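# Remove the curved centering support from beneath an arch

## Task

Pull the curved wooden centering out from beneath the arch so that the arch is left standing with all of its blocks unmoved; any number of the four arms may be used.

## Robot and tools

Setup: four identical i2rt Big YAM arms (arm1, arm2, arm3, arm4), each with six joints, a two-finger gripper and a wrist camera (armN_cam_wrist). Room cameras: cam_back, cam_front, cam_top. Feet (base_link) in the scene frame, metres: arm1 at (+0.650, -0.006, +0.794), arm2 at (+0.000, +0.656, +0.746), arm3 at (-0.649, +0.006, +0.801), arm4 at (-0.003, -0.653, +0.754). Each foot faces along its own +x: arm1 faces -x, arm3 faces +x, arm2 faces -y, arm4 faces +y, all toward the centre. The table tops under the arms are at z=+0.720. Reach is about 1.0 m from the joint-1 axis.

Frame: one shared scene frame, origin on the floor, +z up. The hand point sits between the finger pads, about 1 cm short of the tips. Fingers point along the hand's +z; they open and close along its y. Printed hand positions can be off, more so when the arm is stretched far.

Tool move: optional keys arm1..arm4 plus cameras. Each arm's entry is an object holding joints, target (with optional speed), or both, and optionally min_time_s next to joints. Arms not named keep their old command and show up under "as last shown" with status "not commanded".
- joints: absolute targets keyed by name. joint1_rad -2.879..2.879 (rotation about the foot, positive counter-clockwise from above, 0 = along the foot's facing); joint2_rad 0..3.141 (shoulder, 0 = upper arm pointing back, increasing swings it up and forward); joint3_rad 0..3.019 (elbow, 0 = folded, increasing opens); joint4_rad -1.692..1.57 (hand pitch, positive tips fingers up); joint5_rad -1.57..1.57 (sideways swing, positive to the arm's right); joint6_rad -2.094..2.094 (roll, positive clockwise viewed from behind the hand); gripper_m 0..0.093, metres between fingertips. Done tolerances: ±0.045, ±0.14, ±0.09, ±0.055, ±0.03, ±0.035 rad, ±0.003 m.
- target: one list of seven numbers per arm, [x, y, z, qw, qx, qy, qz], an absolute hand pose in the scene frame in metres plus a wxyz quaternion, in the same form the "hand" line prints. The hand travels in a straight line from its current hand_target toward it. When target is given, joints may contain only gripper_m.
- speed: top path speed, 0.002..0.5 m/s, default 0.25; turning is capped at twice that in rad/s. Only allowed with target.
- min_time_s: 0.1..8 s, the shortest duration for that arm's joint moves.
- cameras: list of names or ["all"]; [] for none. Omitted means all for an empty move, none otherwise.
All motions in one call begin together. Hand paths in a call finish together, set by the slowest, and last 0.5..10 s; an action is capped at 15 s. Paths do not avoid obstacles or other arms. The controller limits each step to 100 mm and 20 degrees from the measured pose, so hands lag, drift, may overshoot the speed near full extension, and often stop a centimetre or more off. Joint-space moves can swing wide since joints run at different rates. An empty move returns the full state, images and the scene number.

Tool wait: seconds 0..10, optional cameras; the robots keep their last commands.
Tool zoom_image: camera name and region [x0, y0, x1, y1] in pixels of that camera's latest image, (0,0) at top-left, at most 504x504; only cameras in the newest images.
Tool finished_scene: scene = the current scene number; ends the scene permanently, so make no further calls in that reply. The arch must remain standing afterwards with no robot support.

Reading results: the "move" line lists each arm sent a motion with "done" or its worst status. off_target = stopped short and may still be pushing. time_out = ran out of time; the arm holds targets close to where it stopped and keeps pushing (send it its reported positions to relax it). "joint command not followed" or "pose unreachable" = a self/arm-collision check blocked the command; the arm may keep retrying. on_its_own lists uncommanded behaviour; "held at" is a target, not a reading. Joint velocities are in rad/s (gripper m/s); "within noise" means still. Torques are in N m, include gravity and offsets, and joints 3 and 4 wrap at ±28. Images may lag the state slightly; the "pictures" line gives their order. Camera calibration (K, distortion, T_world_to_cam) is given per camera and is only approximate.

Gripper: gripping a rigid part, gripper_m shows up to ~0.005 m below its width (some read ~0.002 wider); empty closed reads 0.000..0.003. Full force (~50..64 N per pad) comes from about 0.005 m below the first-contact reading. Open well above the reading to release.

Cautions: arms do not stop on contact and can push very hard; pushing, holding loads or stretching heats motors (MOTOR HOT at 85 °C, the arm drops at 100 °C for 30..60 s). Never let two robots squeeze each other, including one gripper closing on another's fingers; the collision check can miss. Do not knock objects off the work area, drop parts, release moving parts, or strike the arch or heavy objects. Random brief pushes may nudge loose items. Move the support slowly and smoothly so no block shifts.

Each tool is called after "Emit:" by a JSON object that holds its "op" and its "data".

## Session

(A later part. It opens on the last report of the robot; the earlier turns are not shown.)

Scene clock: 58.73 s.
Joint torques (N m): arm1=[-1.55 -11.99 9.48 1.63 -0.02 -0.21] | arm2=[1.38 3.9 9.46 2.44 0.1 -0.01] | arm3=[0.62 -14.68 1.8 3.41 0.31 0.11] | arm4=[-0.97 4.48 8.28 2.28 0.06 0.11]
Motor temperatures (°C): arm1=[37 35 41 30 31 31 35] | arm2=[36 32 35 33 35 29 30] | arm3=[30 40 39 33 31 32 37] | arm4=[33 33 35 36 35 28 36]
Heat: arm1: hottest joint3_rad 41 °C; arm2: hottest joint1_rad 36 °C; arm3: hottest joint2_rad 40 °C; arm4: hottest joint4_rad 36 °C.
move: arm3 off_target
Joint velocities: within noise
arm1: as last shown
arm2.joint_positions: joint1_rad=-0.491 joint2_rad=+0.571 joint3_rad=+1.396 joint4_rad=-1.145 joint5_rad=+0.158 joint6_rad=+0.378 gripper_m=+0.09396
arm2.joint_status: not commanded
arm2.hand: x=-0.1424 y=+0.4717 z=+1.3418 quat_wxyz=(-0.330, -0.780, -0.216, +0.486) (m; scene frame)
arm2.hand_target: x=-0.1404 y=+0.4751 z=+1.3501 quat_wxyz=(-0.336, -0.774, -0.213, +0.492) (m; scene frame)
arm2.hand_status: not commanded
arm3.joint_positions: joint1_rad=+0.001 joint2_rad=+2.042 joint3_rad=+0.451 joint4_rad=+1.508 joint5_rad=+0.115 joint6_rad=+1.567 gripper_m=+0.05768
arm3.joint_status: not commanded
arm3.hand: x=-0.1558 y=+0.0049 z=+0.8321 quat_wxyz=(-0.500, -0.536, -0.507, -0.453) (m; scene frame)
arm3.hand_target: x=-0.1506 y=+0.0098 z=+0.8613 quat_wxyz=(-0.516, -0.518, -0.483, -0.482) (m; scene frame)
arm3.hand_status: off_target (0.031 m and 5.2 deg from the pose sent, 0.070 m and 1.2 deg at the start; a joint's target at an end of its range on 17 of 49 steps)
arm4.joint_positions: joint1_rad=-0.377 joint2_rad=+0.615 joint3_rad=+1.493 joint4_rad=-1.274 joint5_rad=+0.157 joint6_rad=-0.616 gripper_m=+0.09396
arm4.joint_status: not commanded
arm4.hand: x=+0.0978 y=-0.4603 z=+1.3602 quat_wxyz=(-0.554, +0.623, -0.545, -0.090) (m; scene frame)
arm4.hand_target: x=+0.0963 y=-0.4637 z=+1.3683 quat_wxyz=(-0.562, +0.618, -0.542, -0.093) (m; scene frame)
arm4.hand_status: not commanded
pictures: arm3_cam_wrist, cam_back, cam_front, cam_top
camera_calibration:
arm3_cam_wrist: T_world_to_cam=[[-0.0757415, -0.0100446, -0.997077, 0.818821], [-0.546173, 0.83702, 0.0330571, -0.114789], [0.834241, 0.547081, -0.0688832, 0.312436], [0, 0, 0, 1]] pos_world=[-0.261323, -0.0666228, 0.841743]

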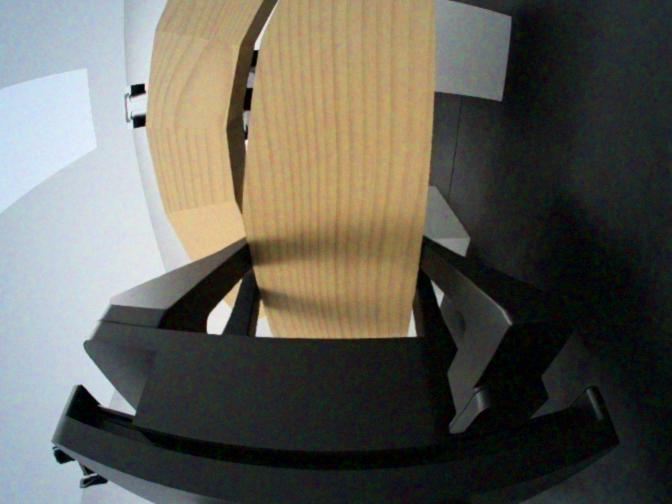

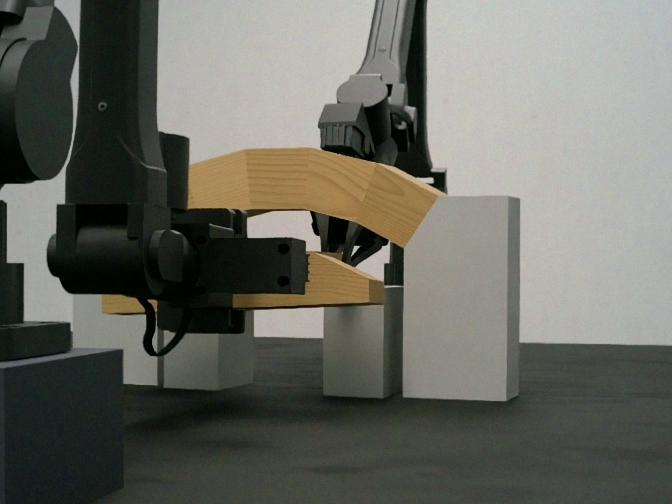

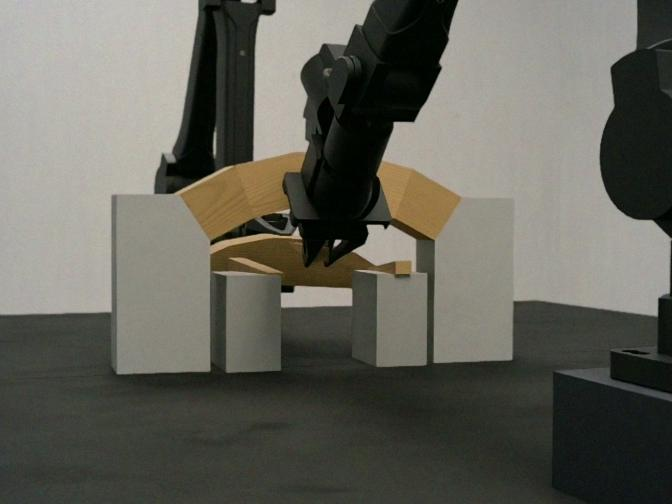

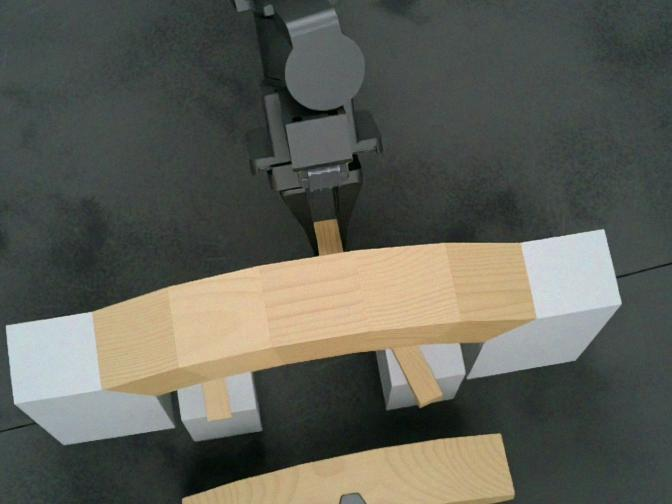

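Emit:
{"op": "move", "data": {"arm3": {"target": [-0.26, -0.02, 0.89, 0, 0.731, 0.682, 0], "speed": 0.2}, "arm1": {"target": [0.20, -0.035, 0.868, 0.0148, -0.9057, 0.0316, 0.4224], "speed": 0.1}, "cameras": ["all"]}}

Scene clock: 63.87 s.
Joint torques (N m): arm1=[0.79 -8.82 4.79 2.91 0.18 0.02] | arm2=[0.97 3.6 9.5 2.43 0.1 -0.01] | arm3=[-0.97 -10.11 14.42 -0.8 0.08 -0.04] | arm4=[-1.08 4.31 8.31 2.22 0.05 0.07]
Motor temperatures (°C): arm1=[37 35 42 30 31 31 35] | arm2=[36 32 36 33 35 29 30] | arm3=[30 40 40 32 31 31 38] | arm4=[33 33 35 36 34 28 36]
Heat: arm1: hottest joint3_rad 42 °C; arm2: hottest joint1_rad 36 °C; arm3: hottest joint2_rad 40 °C; arm4: hottest joint4_rad 36 °C.
move: arm1 done; arm3 off_target
Joint velocities: within noise
arm1.joint_positions: joint1_rad=+0.125 joint2_rad=+1.370 joint3_rad=+0.536 joint4_rad=+0.101 joint5_rad=+0.132 joint6_rad=+0.116 gripper_m=+0.01771
arm1.joint_status: not commanded
arm1.hand: x=+0.1977 y=-0.0284 z=+0.8632 quat_wxyz=(-0.020, +0.910, -0.033, -0.412) (m; scene frame)
arm1.hand_target: x=+0.1999 y=-0.0348 z=+0.8680 quat_wxyz=(-0.015, +0.906, -0.032, -0.422) (m; scene frame)
arm1.hand_status: done (0.008 m and 1.4 deg from the pose sent, 0.152 m and 0.7 deg at the start)
arm2, arm4: as last shown
arm3.joint_positions: joint1_rad=-0.098 joint2_rad=+1.452 joint3_rad=+0.915 joint4_rad=-1.077 joint5_rad=-0.003 joint6_rad=+1.581 gripper_m=+0.05767
arm3.joint_status: not commanded
arm3.hand: x=-0.2875 y=-0.0151 z=+0.8699 quat_wxyz=(+0.017, -0.731, -0.682, +0.019) (m; scene frame)
arm3.hand_target: x=-0.2614 y=-0.0200 z=+0.8905 quat_wxyz=(-0.001, -0.731, -0.682, +0.000) (m; scene frame)
arm3.hand_status: off_target (0.034 m and 2.9 deg from the pose sent, 0.122 m and 84.9 deg at the start)
pictures: arm1_cam_wrist, arm2_cam_wrist, arm3_cam_wrist, arm4_cam_wrist, cam_back, cam_front, cam_top
camera_calibration:
arm1_cam_wrist: T_world_to_cam=[[0.0863852, 0.996079, 0.0190958, -0.0063325], [0.970218, -0.0797576, -0.228725, 0.00649867], [-0.226305, 0.0382855, -0.973304, 1.01382], [0, 0, 0, 1]] pos_world=[0.223674, -0.0319886, 0.98836]
arm3_cam_wrist: T_world_to_cam=[[-0.996547, 0.0745216, 0.0366225, -0.316369], [0.0814564, 0.791816, 0.605303, -0.489202], [0.0161099, 0.606196, -0.795152, 0.833265], [0, 0, 0, 1]] pos_world=[-0.288852, -0.0941874, 0.970275]

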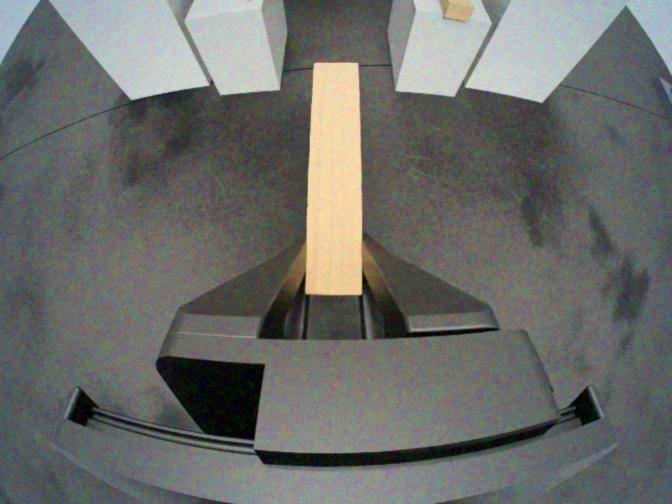

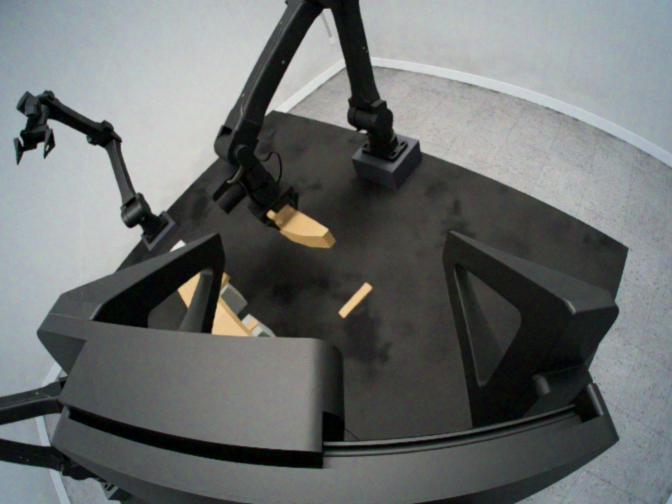

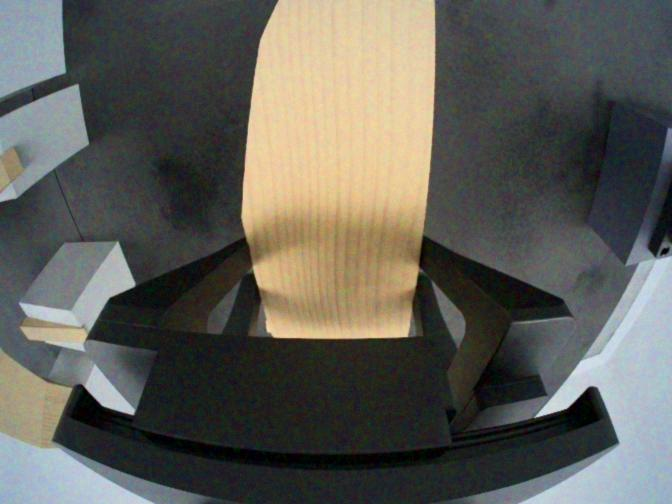

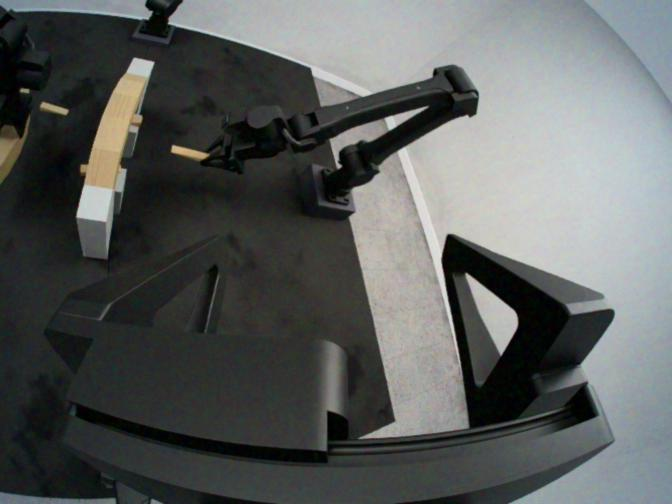

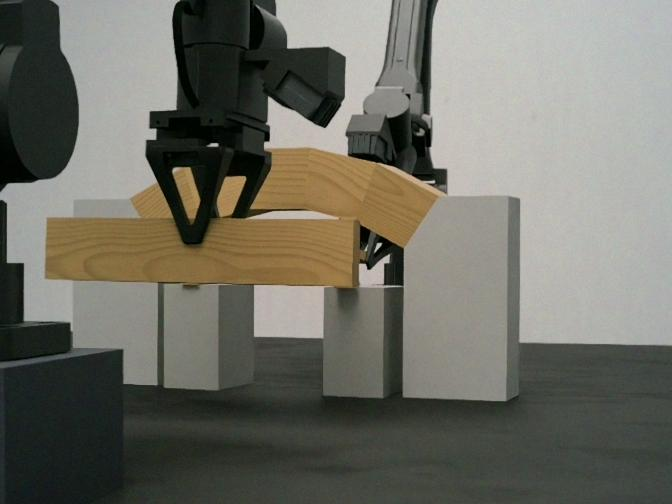

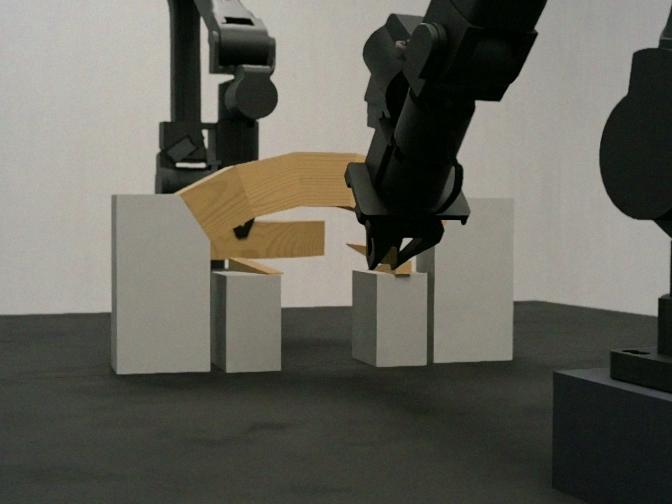

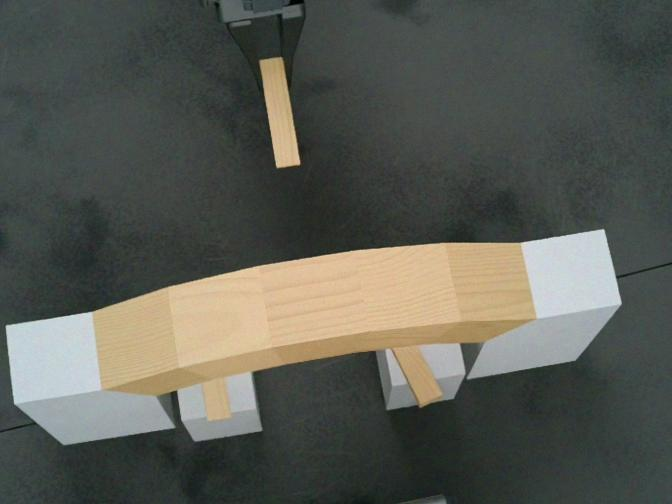

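Emit:
{"op": "move", "data": {"arm3": {"target": [-0.26, -0.02, 0.812, 0, 0.731, 0.682, 0], "speed": 0.1}, "arm1": {"target": [0.20, -0.035, 0.777, 0.0148, -0.9057, 0.0316, 0.4224], "speed": 0.1}, "cameras": ["cam_back","cam_front"]}}

Scene clock: 65.97 s.
Joint torques (N m): arm1=[0.73 -7.47 3.02 3.11 0.19 0.01] | arm2=[1.2 3.84 9.47 2.41 0.09 -0.02] | arm3=[-1.03 -11.52 8.43 0.18 0.09 -0.01] | arm4=[-1.26 4.72 8.31 2.33 0.06 0.08]
Motor temperatures (°C): arm1=[37 35 41 30 31 31 35] | arm2=[36 32 36 33 34 29 30] | arm3=[30 40 40 32 31 31 38] | arm4=[33 33 35 36 34 28 36]
Heat: arm1: hottest joint3_rad 41 °C; arm2: hottest joint1_rad 36 °C; arm3: hottest joint2_rad 40 °C; arm4: hottest joint4_rad 36 °C.
move: arm1 off_target; arm3 done
Joint velocities: within noise
arm1.joint_positions: joint1_rad=+0.127 joint2_rad=+1.655 joint3_rad=+0.474 joint4_rad=+0.477 joint5_rad=+0.134 joint6_rad=+0.118 gripper_m=+0.01771
arm1.joint_status: not commanded
arm1.hand: x=+0.1960 y=-0.0287 z=+0.7852 quat_wxyz=(-0.018, +0.904, -0.034, -0.425) (m; scene frame)
arm1.hand_target: x=+0.2003 y=-0.0347 z=+0.7771 quat_wxyz=(-0.015, +0.906, -0.032, -0.422) (m; scene frame)
arm1.hand_status: off_target (0.011 m and 0.6 deg from the pose sent, 0.086 m and 1.5 deg at the start)
arm2, arm4: as last shown
arm3.joint_positions: joint1_rad=-0.098 joint2_rad=+1.588 joint3_rad=+0.877 joint4_rad=-0.875 joint5_rad=-0.003 joint6_rad=+1.581 gripper_m=+0.05767
arm3.joint_status: not commanded
arm3.hand: x=-0.2678 y=-0.0166 z=+0.8092 quat_wxyz=(+0.007, -0.731, -0.682, +0.009) (m; scene frame)
arm3.hand_target: x=-0.2601 y=-0.0200 z=+0.8122 quat_wxyz=(+0.000, -0.731, -0.682, +0.000) (m; scene frame)
arm3.hand_status: done (0.009 m and 1.3 deg from the pose sent, 0.064 m and 2.9 deg at the start)
pictures: cam_back, cam_front

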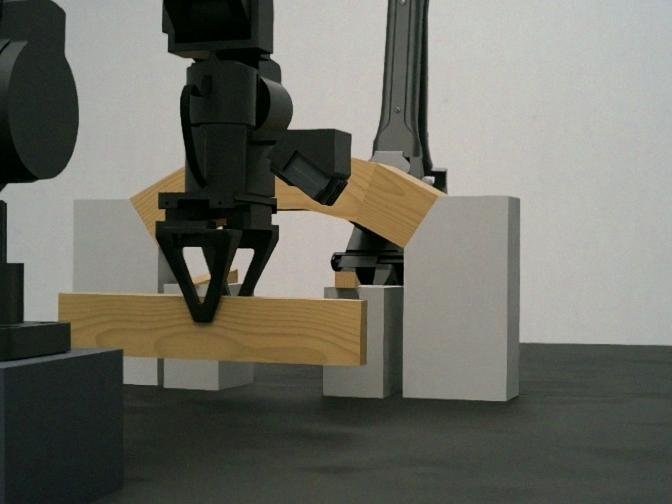

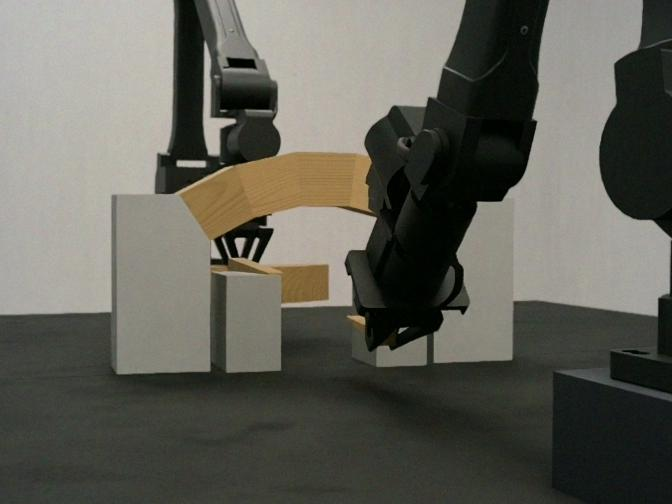

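Emit:
{"op": "move", "data": {"arm3": {"target": [-0.26, -0.02, 0.784, 0, 0.731, 0.682, 0], "speed": 0.06}, "arm1": {"target": [0.20, -0.035, 0.745, 0.0148, -0.9057, 0.0316, 0.4224], "speed": 0.06}, "cameras": ["cam_back","cam_front"]}}

Scene clock: 67.37 s.
Joint torques (N m): arm1=[0.56 -8.06 2.17 3.19 0.19 0.02] | arm2=[1.26 3.78 9.44 2.48 0.11 -0.01] | arm3=[-1.03 -11.75 7.65 0.2 0.08 -0.01] | arm4=[-0.56 4.78 8.21 2.3 0.04 0.06]
Motor temperatures (°C): arm1=[37 35 41 30 31 31 35] | arm2=[36 32 36 33 34 29 30] | arm3=[30 40 40 32 31 31 38] | arm4=[33 33 35 36 34 28 36]
Heat: arm1: hottest joint3_rad 41 °C; arm2: hottest joint1_rad 36 °C; arm3: hottest joint2_rad 40 °C; arm4: hottest joint4_rad 36 °C.
move: arm1 off_target; arm3 done
Joint velocities: within noise
arm1.joint_positions: joint1_rad=+0.129 joint2_rad=+1.786 joint3_rad=+0.474 joint4_rad=+0.608 joint5_rad=+0.135 joint6_rad=+0.118 gripper_m=+0.01771
arm1.joint_status: not commanded
arm1.hand: x=+0.1956 y=-0.0288 z=+0.7530 quat_wxyz=(-0.018, +0.904, -0.033, -0.425) (m; scene frame)
arm1.hand_target: x=+0.2002 y=-0.0348 z=+0.7452 quat_wxyz=(-0.015, +0.906, -0.031, -0.422) (m; scene frame)
arm1.hand_status: off_target (0.011 m and 0.6 deg from the pose sent, 0.041 m and 0.6 deg at the start)
arm2, arm4: as last shown
arm3.joint_positions: joint1_rad=-0.098 joint2_rad=+1.643 joint3_rad=+0.854 joint4_rad=-0.792 joint5_rad=-0.003 joint6_rad=+1.581 gripper_m=+0.05767
arm3.joint_status: not commanded
arm3.hand: x=-0.2668 y=-0.0169 z=+0.7826 quat_wxyz=(+0.005, -0.731, -0.682, +0.007) (m; scene frame)
arm3.hand_target: x=-0.2602 y=-0.0200 z=+0.7841 quat_wxyz=(+0.000, -0.731, -0.682, +0.000) (m; scene frame)
arm3.hand_status: done (0.008 m and 1.0 deg from the pose sent, 0.027 m and 1.3 deg at the start)
pictures: cam_back, cam_front

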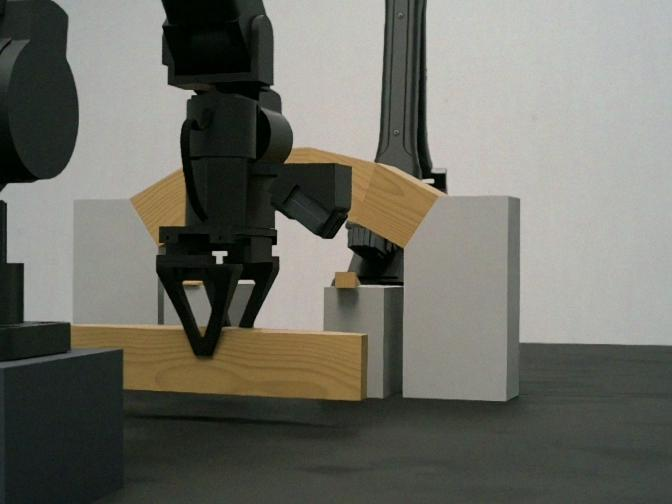

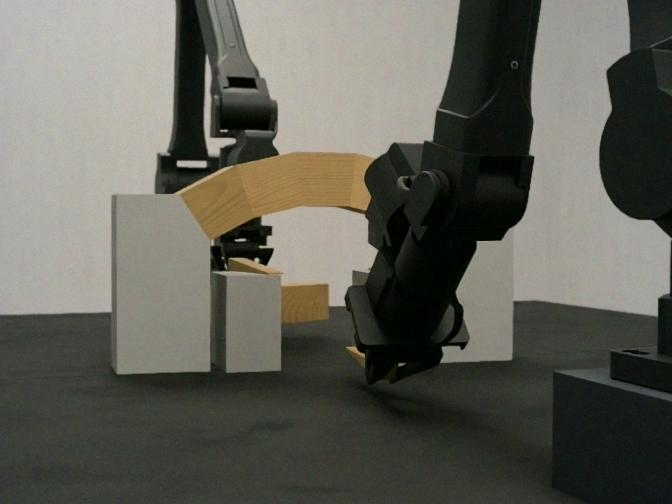

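Emit:
{"op": "move", "data": {"arm3": {"target": [-0.26, -0.02, 0.764, 0, 0.731, 0.682, 0], "speed": 0.05}, "arm1": {"target": [0.20, -0.035, 0.737, 0.0148, -0.9057, 0.0316, 0.4224], "speed": 0.05}, "cameras": ["cam_back"]}}

Scene clock: 68.87 s.
Joint torques (N m): arm1=[0.73 -8.18 2.11 3.19 0.18 0.02] | arm2=[1.26 3.49 9.47 2.4 0.1 -0.02] | arm3=[-0.79 -11.99 7.16 0.24 0.09 -0.01] | arm4=[-1.08 4.72 8.24 2.3 0.05 0.05]
Motor temperatures (°C): arm1=[37 35 41 30 31 31 35] | arm2=[36 32 36 33 34 29 30] | arm3=[30 40 40 32 31 31 38] | arm4=[33 32 35 36 34 28 36]
Heat: arm1: hottest joint3_rad 41 °C; arm2: hottest joint1_rad 36 °C; arm3: hottest joint2_rad 40 °C; arm4: hottest joint4_rad 36 °C.
move: arm1 off_target; arm3 done
Joint velocities: within noise
arm1.joint_positions: joint1_rad=+0.129 joint2_rad=+1.819 joint3_rad=+0.474 joint4_rad=+0.640 joint5_rad=+0.135 joint6_rad=+0.119 gripper_m=+0.01771
arm1.joint_status: not commanded
arm1.hand: x=+0.1964 y=-0.0287 z=+0.7448 quat_wxyz=(-0.018, +0.905, -0.033, -0.425) (m; scene frame)
arm1.hand_target: x=+0.2003 y=-0.0348 z=+0.7371 quat_wxyz=(-0.015, +0.906, -0.032, -0.422) (m; scene frame)
arm1.hand_status: off_target (0.011 m and 0.6 deg from the pose sent, 0.018 m and 0.6 deg at the start)
arm2, arm4: as last shown
arm3.joint_positions: joint1_rad=-0.098 joint2_rad=+1.687 joint3_rad=+0.840 joint4_rad=-0.734 joint5_rad=-0.003 joint6_rad=+1.581 gripper_m=+0.05767
arm3.joint_status: not commanded
arm3.hand: x=-0.2664 y=-0.0171 z=+0.7630 quat_wxyz=(+0.005, -0.731, -0.682, +0.007) (m; scene frame)
arm3.hand_target: x=-0.2600 y=-0.0200 z=+0.7641 quat_wxyz=(+0.000, -0.731, -0.682, +0.000) (m; scene frame)
arm3.hand_status: done (0.007 m and 1.0 deg from the pose sent, 0.020 m and 1.0 deg at the start)
pictures: cam_back

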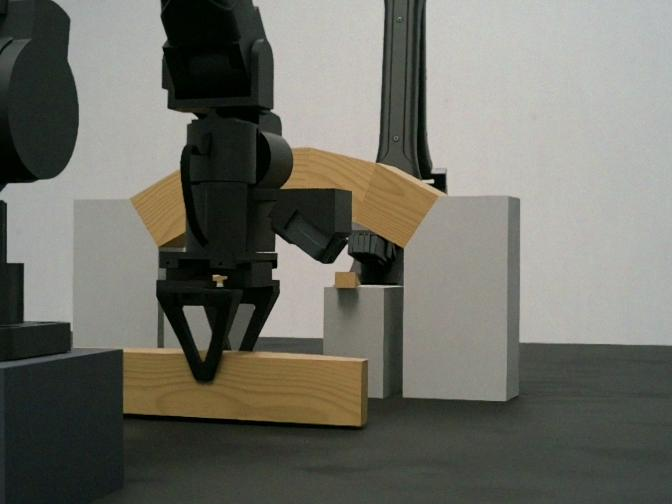

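Emit:
{"op": "move", "data": {"arm3": {"target": [-0.26, -0.02, 0.754, 0, 0.731, 0.682, 0], "speed": 0.03}, "arm1": {"target": [0.20, -0.035, 0.728, 0.0148, -0.9057, 0.0316, 0.4224], "speed": 0.03}, "cameras": ["cam_back","cam_front"]}}

Scene clock: 70.03 s.
Joint torques (N m): arm1=[0.67 -7.18 2.14 2.59 0.16 -0.01] | arm2=[0.85 3.96 9.5 2.47 0.09 -0.03] | arm3=[-0.97 -11.28 6.54 0.59 0.09 -0.02] | arm4=[-1.55 4.6 8.21 2.39 0.05 0.05]
Motor temperatures (°C): arm1=[37 35 41 30 31 31 35] | arm2=[36 32 36 33 34 29 30] | arm3=[30 40 40 32 31 31 38] | arm4=[33 32 35 36 34 28 36]
Heat: arm1: hottest joint3_rad 41 °C; arm2: hottest joint1_rad 36 °C; arm3: hottest joint2_rad 40 °C; arm4: hottest joint4_rad 36 °C.
move: arm1 off_target; arm3 done
Joint velocities: within noise
arm1.joint_positions: joint1_rad=+0.129 joint2_rad=+1.842 joint3_rad=+0.474 joint4_rad=+0.685 joint5_rad=+0.136 joint6_rad=+0.120 gripper_m=+0.01771
arm1.joint_status: not commanded
arm1.hand: x=+0.1935 y=-0.0290 z=+0.7432 quat_wxyz=(-0.017, +0.900, -0.035, -0.435) (m; scene frame)
arm1.hand_target: x=+0.2006 y=-0.0348 z=+0.7286 quat_wxyz=(-0.015, +0.906, -0.031, -0.422) (m; scene frame)
arm1.hand_status: off_target (0.018 m and 1.6 deg from the pose sent, 0.018 m and 0.6 deg at the start)
arm2, arm4: as last shown
arm3.joint_positions: joint1_rad=-0.098 joint2_rad=+1.699 joint3_rad=+0.840 joint4_rad=-0.713 joint5_rad=-0.004 joint6_rad=+1.581 gripper_m=+0.05767
arm3.joint_status: not commanded
arm3.hand: x=-0.2633 y=-0.0172 z=+0.7584 quat_wxyz=(+0.002, -0.731, -0.682, +0.004) (m; scene frame)
arm3.hand_target: x=-0.2600 y=-0.0199 z=+0.7542 quat_wxyz=(+0.000, -0.731, -0.682, +0.000) (m; scene frame)
arm3.hand_status: done (0.006 m and 0.5 deg from the pose sent, 0.011 m and 1.0 deg at the start)
pictures: cam_back, cam_front

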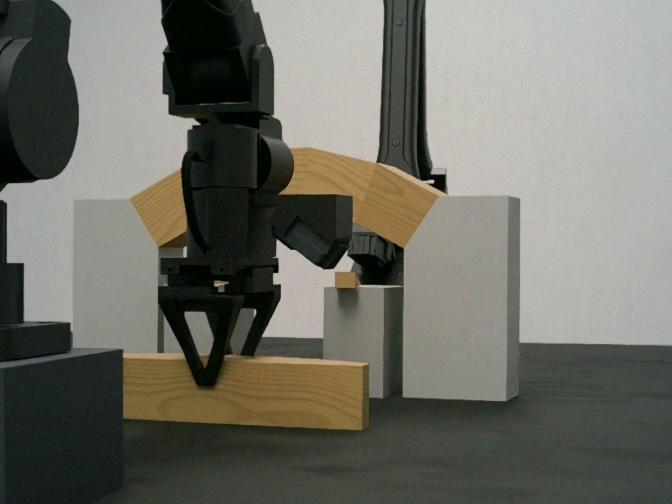

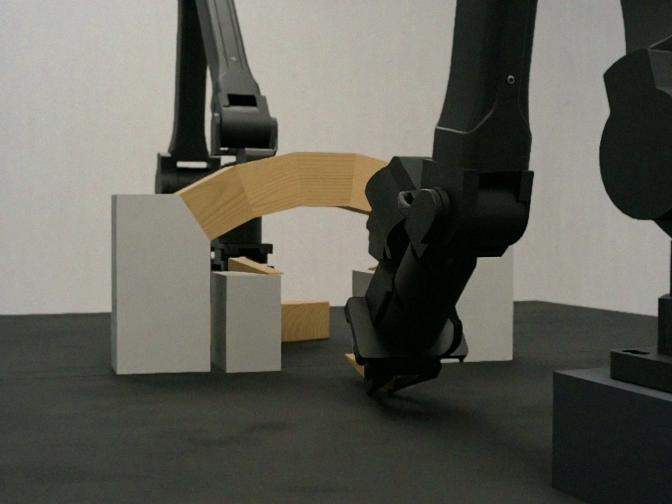

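Emit:
{"op": "move", "data": {"arm3": {"joints": {"gripper_m": 0.085}}, "arm1": {"joints": {"gripper_m": 0.05}}}}

Emit:
{"op": "move", "data": {"arm3": {"target": [-0.27, -0.02, 0.90, 0, 0.731, 0.682, 0], "speed": 0.15}, "arm1": {"target": [0.28, -0.035, 0.83, 0.0148, -0.9057, 0.0316, 0.4224], "speed": 0.15}, "cameras": ["all"]}}

Scene clock: 70.93 s.
Joint torques (N m): arm1=[0.67 -7.36 2.11 2.58 0.15 0] | arm2=[1.32 3.78 9.51 2.45 0.08 0] | arm3=[-0.85 -10.87 6.72 0.25 0.1 -0.01] | arm4=[-0.73 4.42 8.18 2.26 0.02 0.08]
Motor temperatures (°C): arm1=[37 35 41 30 31 31 35] | arm2=[36 32 36 33 34 29 30] | arm3=[30 40 40 32 31 31 38] | arm4=[33 32 35 36 34 28 36]
Heat: arm1: hottest joint3_rad 41 °C; arm2: hottest joint1_rad 36 °C; arm3: hottest joint2_rad 40 °C; arm4: hottest joint4_rad 36 °C.
move: arm1 done; arm3 done
Joint velocities: within noise
arm1.joint_positions: joint1_rad=+0.131 joint2_rad=+1.843 joint3_rad=+0.474 joint4_rad=+0.687 joint5_rad=+0.136 joint6_rad=+0.120 gripper_m=+0.04981
arm1.joint_status: all done
arm1.hand: x=+0.1934 y=-0.0300 z=+0.7432 quat_wxyz=(-0.017, +0.900, -0.034, -0.435) (m; scene frame)
arm1.hand_target: x=+0.2006 y=-0.0347 z=+0.7286 quat_wxyz=(-0.015, +0.906, -0.032, -0.422) (m; scene frame)
arm1.hand_status: not commanded
arm2, arm4: as last shown
arm3.joint_positions: joint1_rad=-0.098 joint2_rad=+1.699 joint3_rad=+0.840 joint4_rad=-0.705 joint5_rad=-0.004 joint6_rad=+1.581 gripper_m=+0.08487
arm3.joint_status: all done
arm3.hand: x=-0.2614 y=-0.0173 z=+0.7584 quat_wxyz=(-0.001, -0.731, -0.682, +0.001) (m; scene frame)
arm3.hand_target: x=-0.2599 y=-0.0200 z=+0.7542 quat_wxyz=(+0.000, -0.731, -0.682, +0.000) (m; scene frame)
arm3.hand_status: not commanded
pictures: none

Scene clock: 72.83 s.
Joint torques (N m): arm1=[0.79 -5.71 4.25 1.47 0.2 0.03] | arm2=[1.2 3.84 9.55 2.47 0.1 -0.01] | arm3=[-1.03 -11.34 12.78 -0.7 0.11 -0.02] | arm4=[-1.26 4.25 8.34 2.39 0.05 0.07]
Motor temperatures (°C): arm1=[37 35 41 30 31 31 35] | arm2=[36 32 36 33 34 29 30] | arm3=[30 40 41 32 31 31 37] | arm4=[33 32 36 36 34 28 36]
Heat: arm1: hottest joint3_rad 41 °C; arm2: hottest joint1_rad 36 °C; arm3: hottest joint3_rad 41 °C; arm4: hottest joint3_rad 36 °C.
move: arm1 done; arm3 off_target
Joint velocities: within noise
arm1.joint_positions: joint1_rad=+0.164 joint2_rad=+1.277 joint3_rad=+0.294 joint4_rad=+0.279 joint5_rad=+0.163 joint6_rad=+0.142 gripper_m=+0.04991
arm1.joint_status: not commanded
arm1.hand: x=+0.2740 y=-0.0303 z=+0.8314 quat_wxyz=(-0.018, +0.904, -0.034, -0.427) (m; scene frame)
arm1.hand_target: x=+0.2798 y=-0.0348 z=+0.8298 quat_wxyz=(-0.015, +0.906, -0.032, -0.422) (m; scene frame)
arm1.hand_status: done (0.008 m and 0.7 deg from the pose sent, 0.123 m and 1.6 deg at the start)
arm2, arm4: as last shown
arm3.joint_positions: joint1_rad=-0.099 joint2_rad=+1.432 joint3_rad=+0.927 joint4_rad=-1.105 joint5_rad=-0.004 joint6_rad=+1.579 gripper_m=+0.08494
arm3.joint_status: not commanded
arm3.hand: x=-0.2882 y=-0.0154 z=+0.8807 quat_wxyz=(+0.016, -0.731, -0.682, +0.017) (m; scene frame)
arm3.hand_target: x=-0.2708 y=-0.0200 z=+0.9001 quat_wxyz=(+0.000, -0.731, -0.682, +0.000) (m; scene frame)
arm3.hand_status: off_target (0.027 m and 2.7 deg from the pose sent, 0.142 m and 0.2 deg at the start)
pictures: arm1_cam_wrist, arm2_cam_wrist, arm3_cam_wrist, arm4_cam_wrist, cam_back, cam_front, cam_top
camera_calibration:
arm1_cam_wrist: T_world_to_cam=[[0.0867469, 0.996144, 0.0131256, -0.00566366], [0.962252, -0.0803694, -0.260023, -0.0467957], [-0.257965, 0.0351863, -0.965513, 1.00216], [0, 0, 0, 1]] pos_world=[0.304044, -0.0333816, 0.955509]
arm3_cam_wrist: T_world_to_cam=[[-0.996701, 0.0740708, 0.033168, -0.314439], [0.0789864, 0.79142, 0.606148, -0.496998], [0.018648, 0.606768, -0.79466, 0.842354], [0, 0, 0, 1]] pos_world=[-0.289853, -0.0944885, 0.981068]

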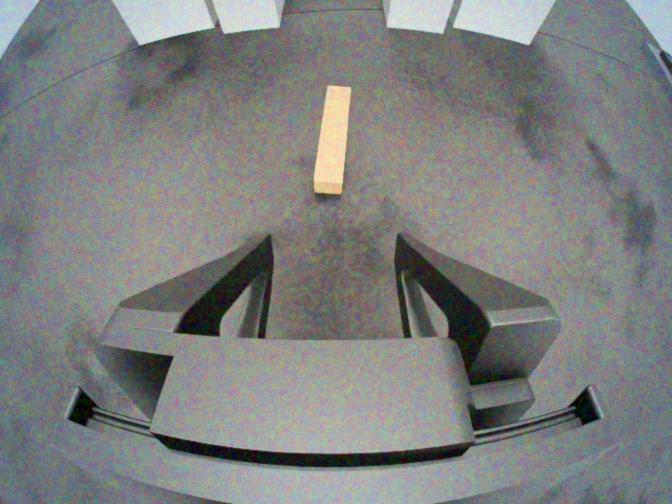

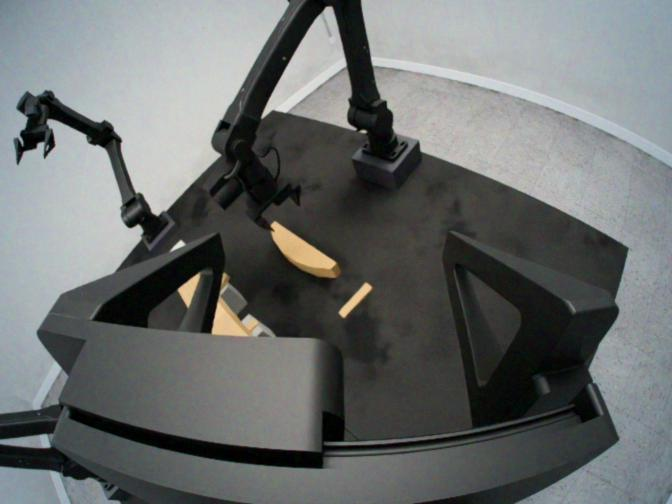

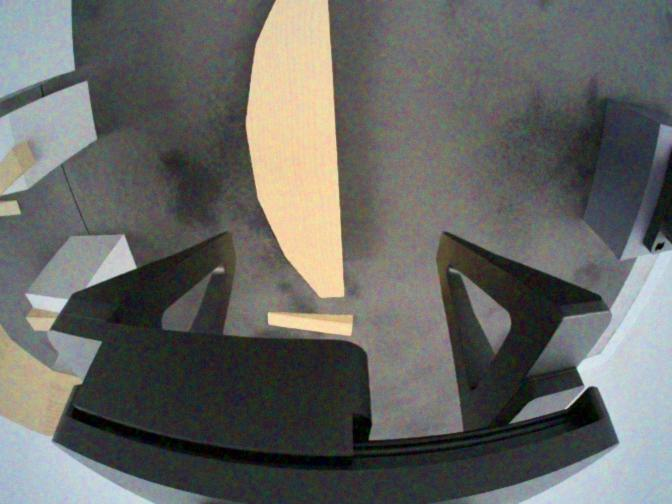

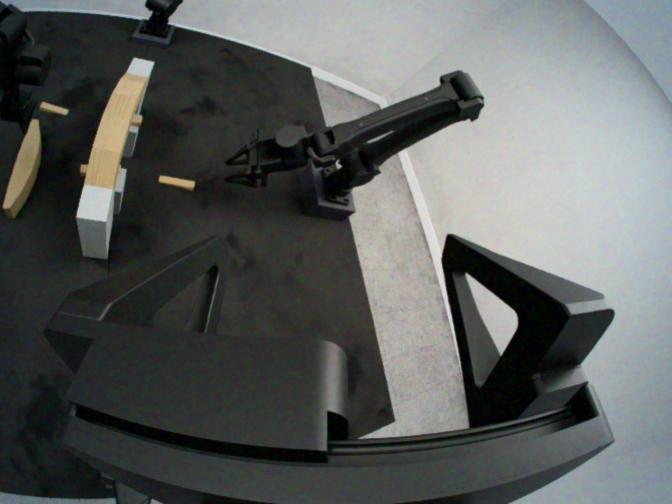

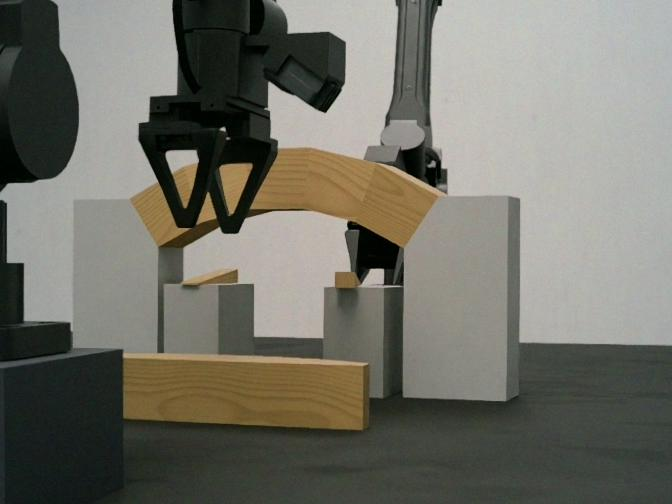

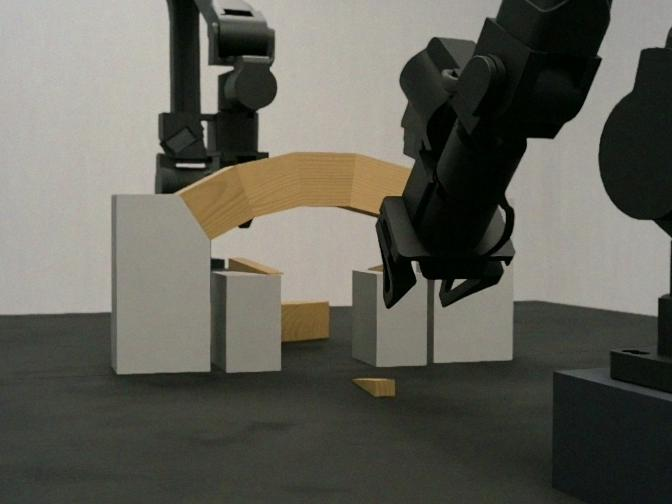

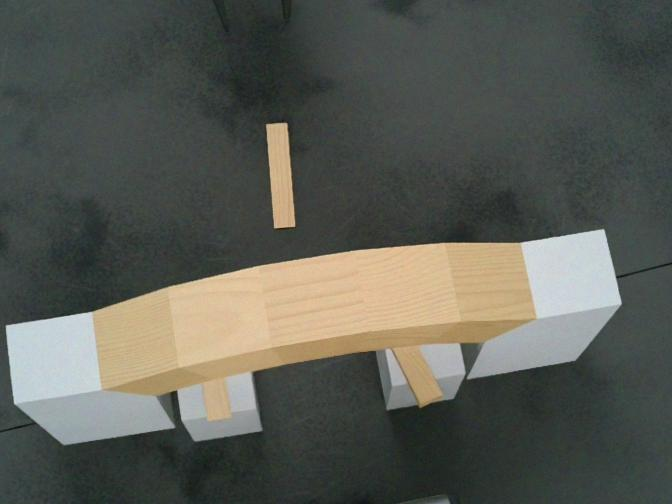

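Emit:
{"op": "finished_scene", "data": {"scene": 1}}

The scene is finished: the task was done.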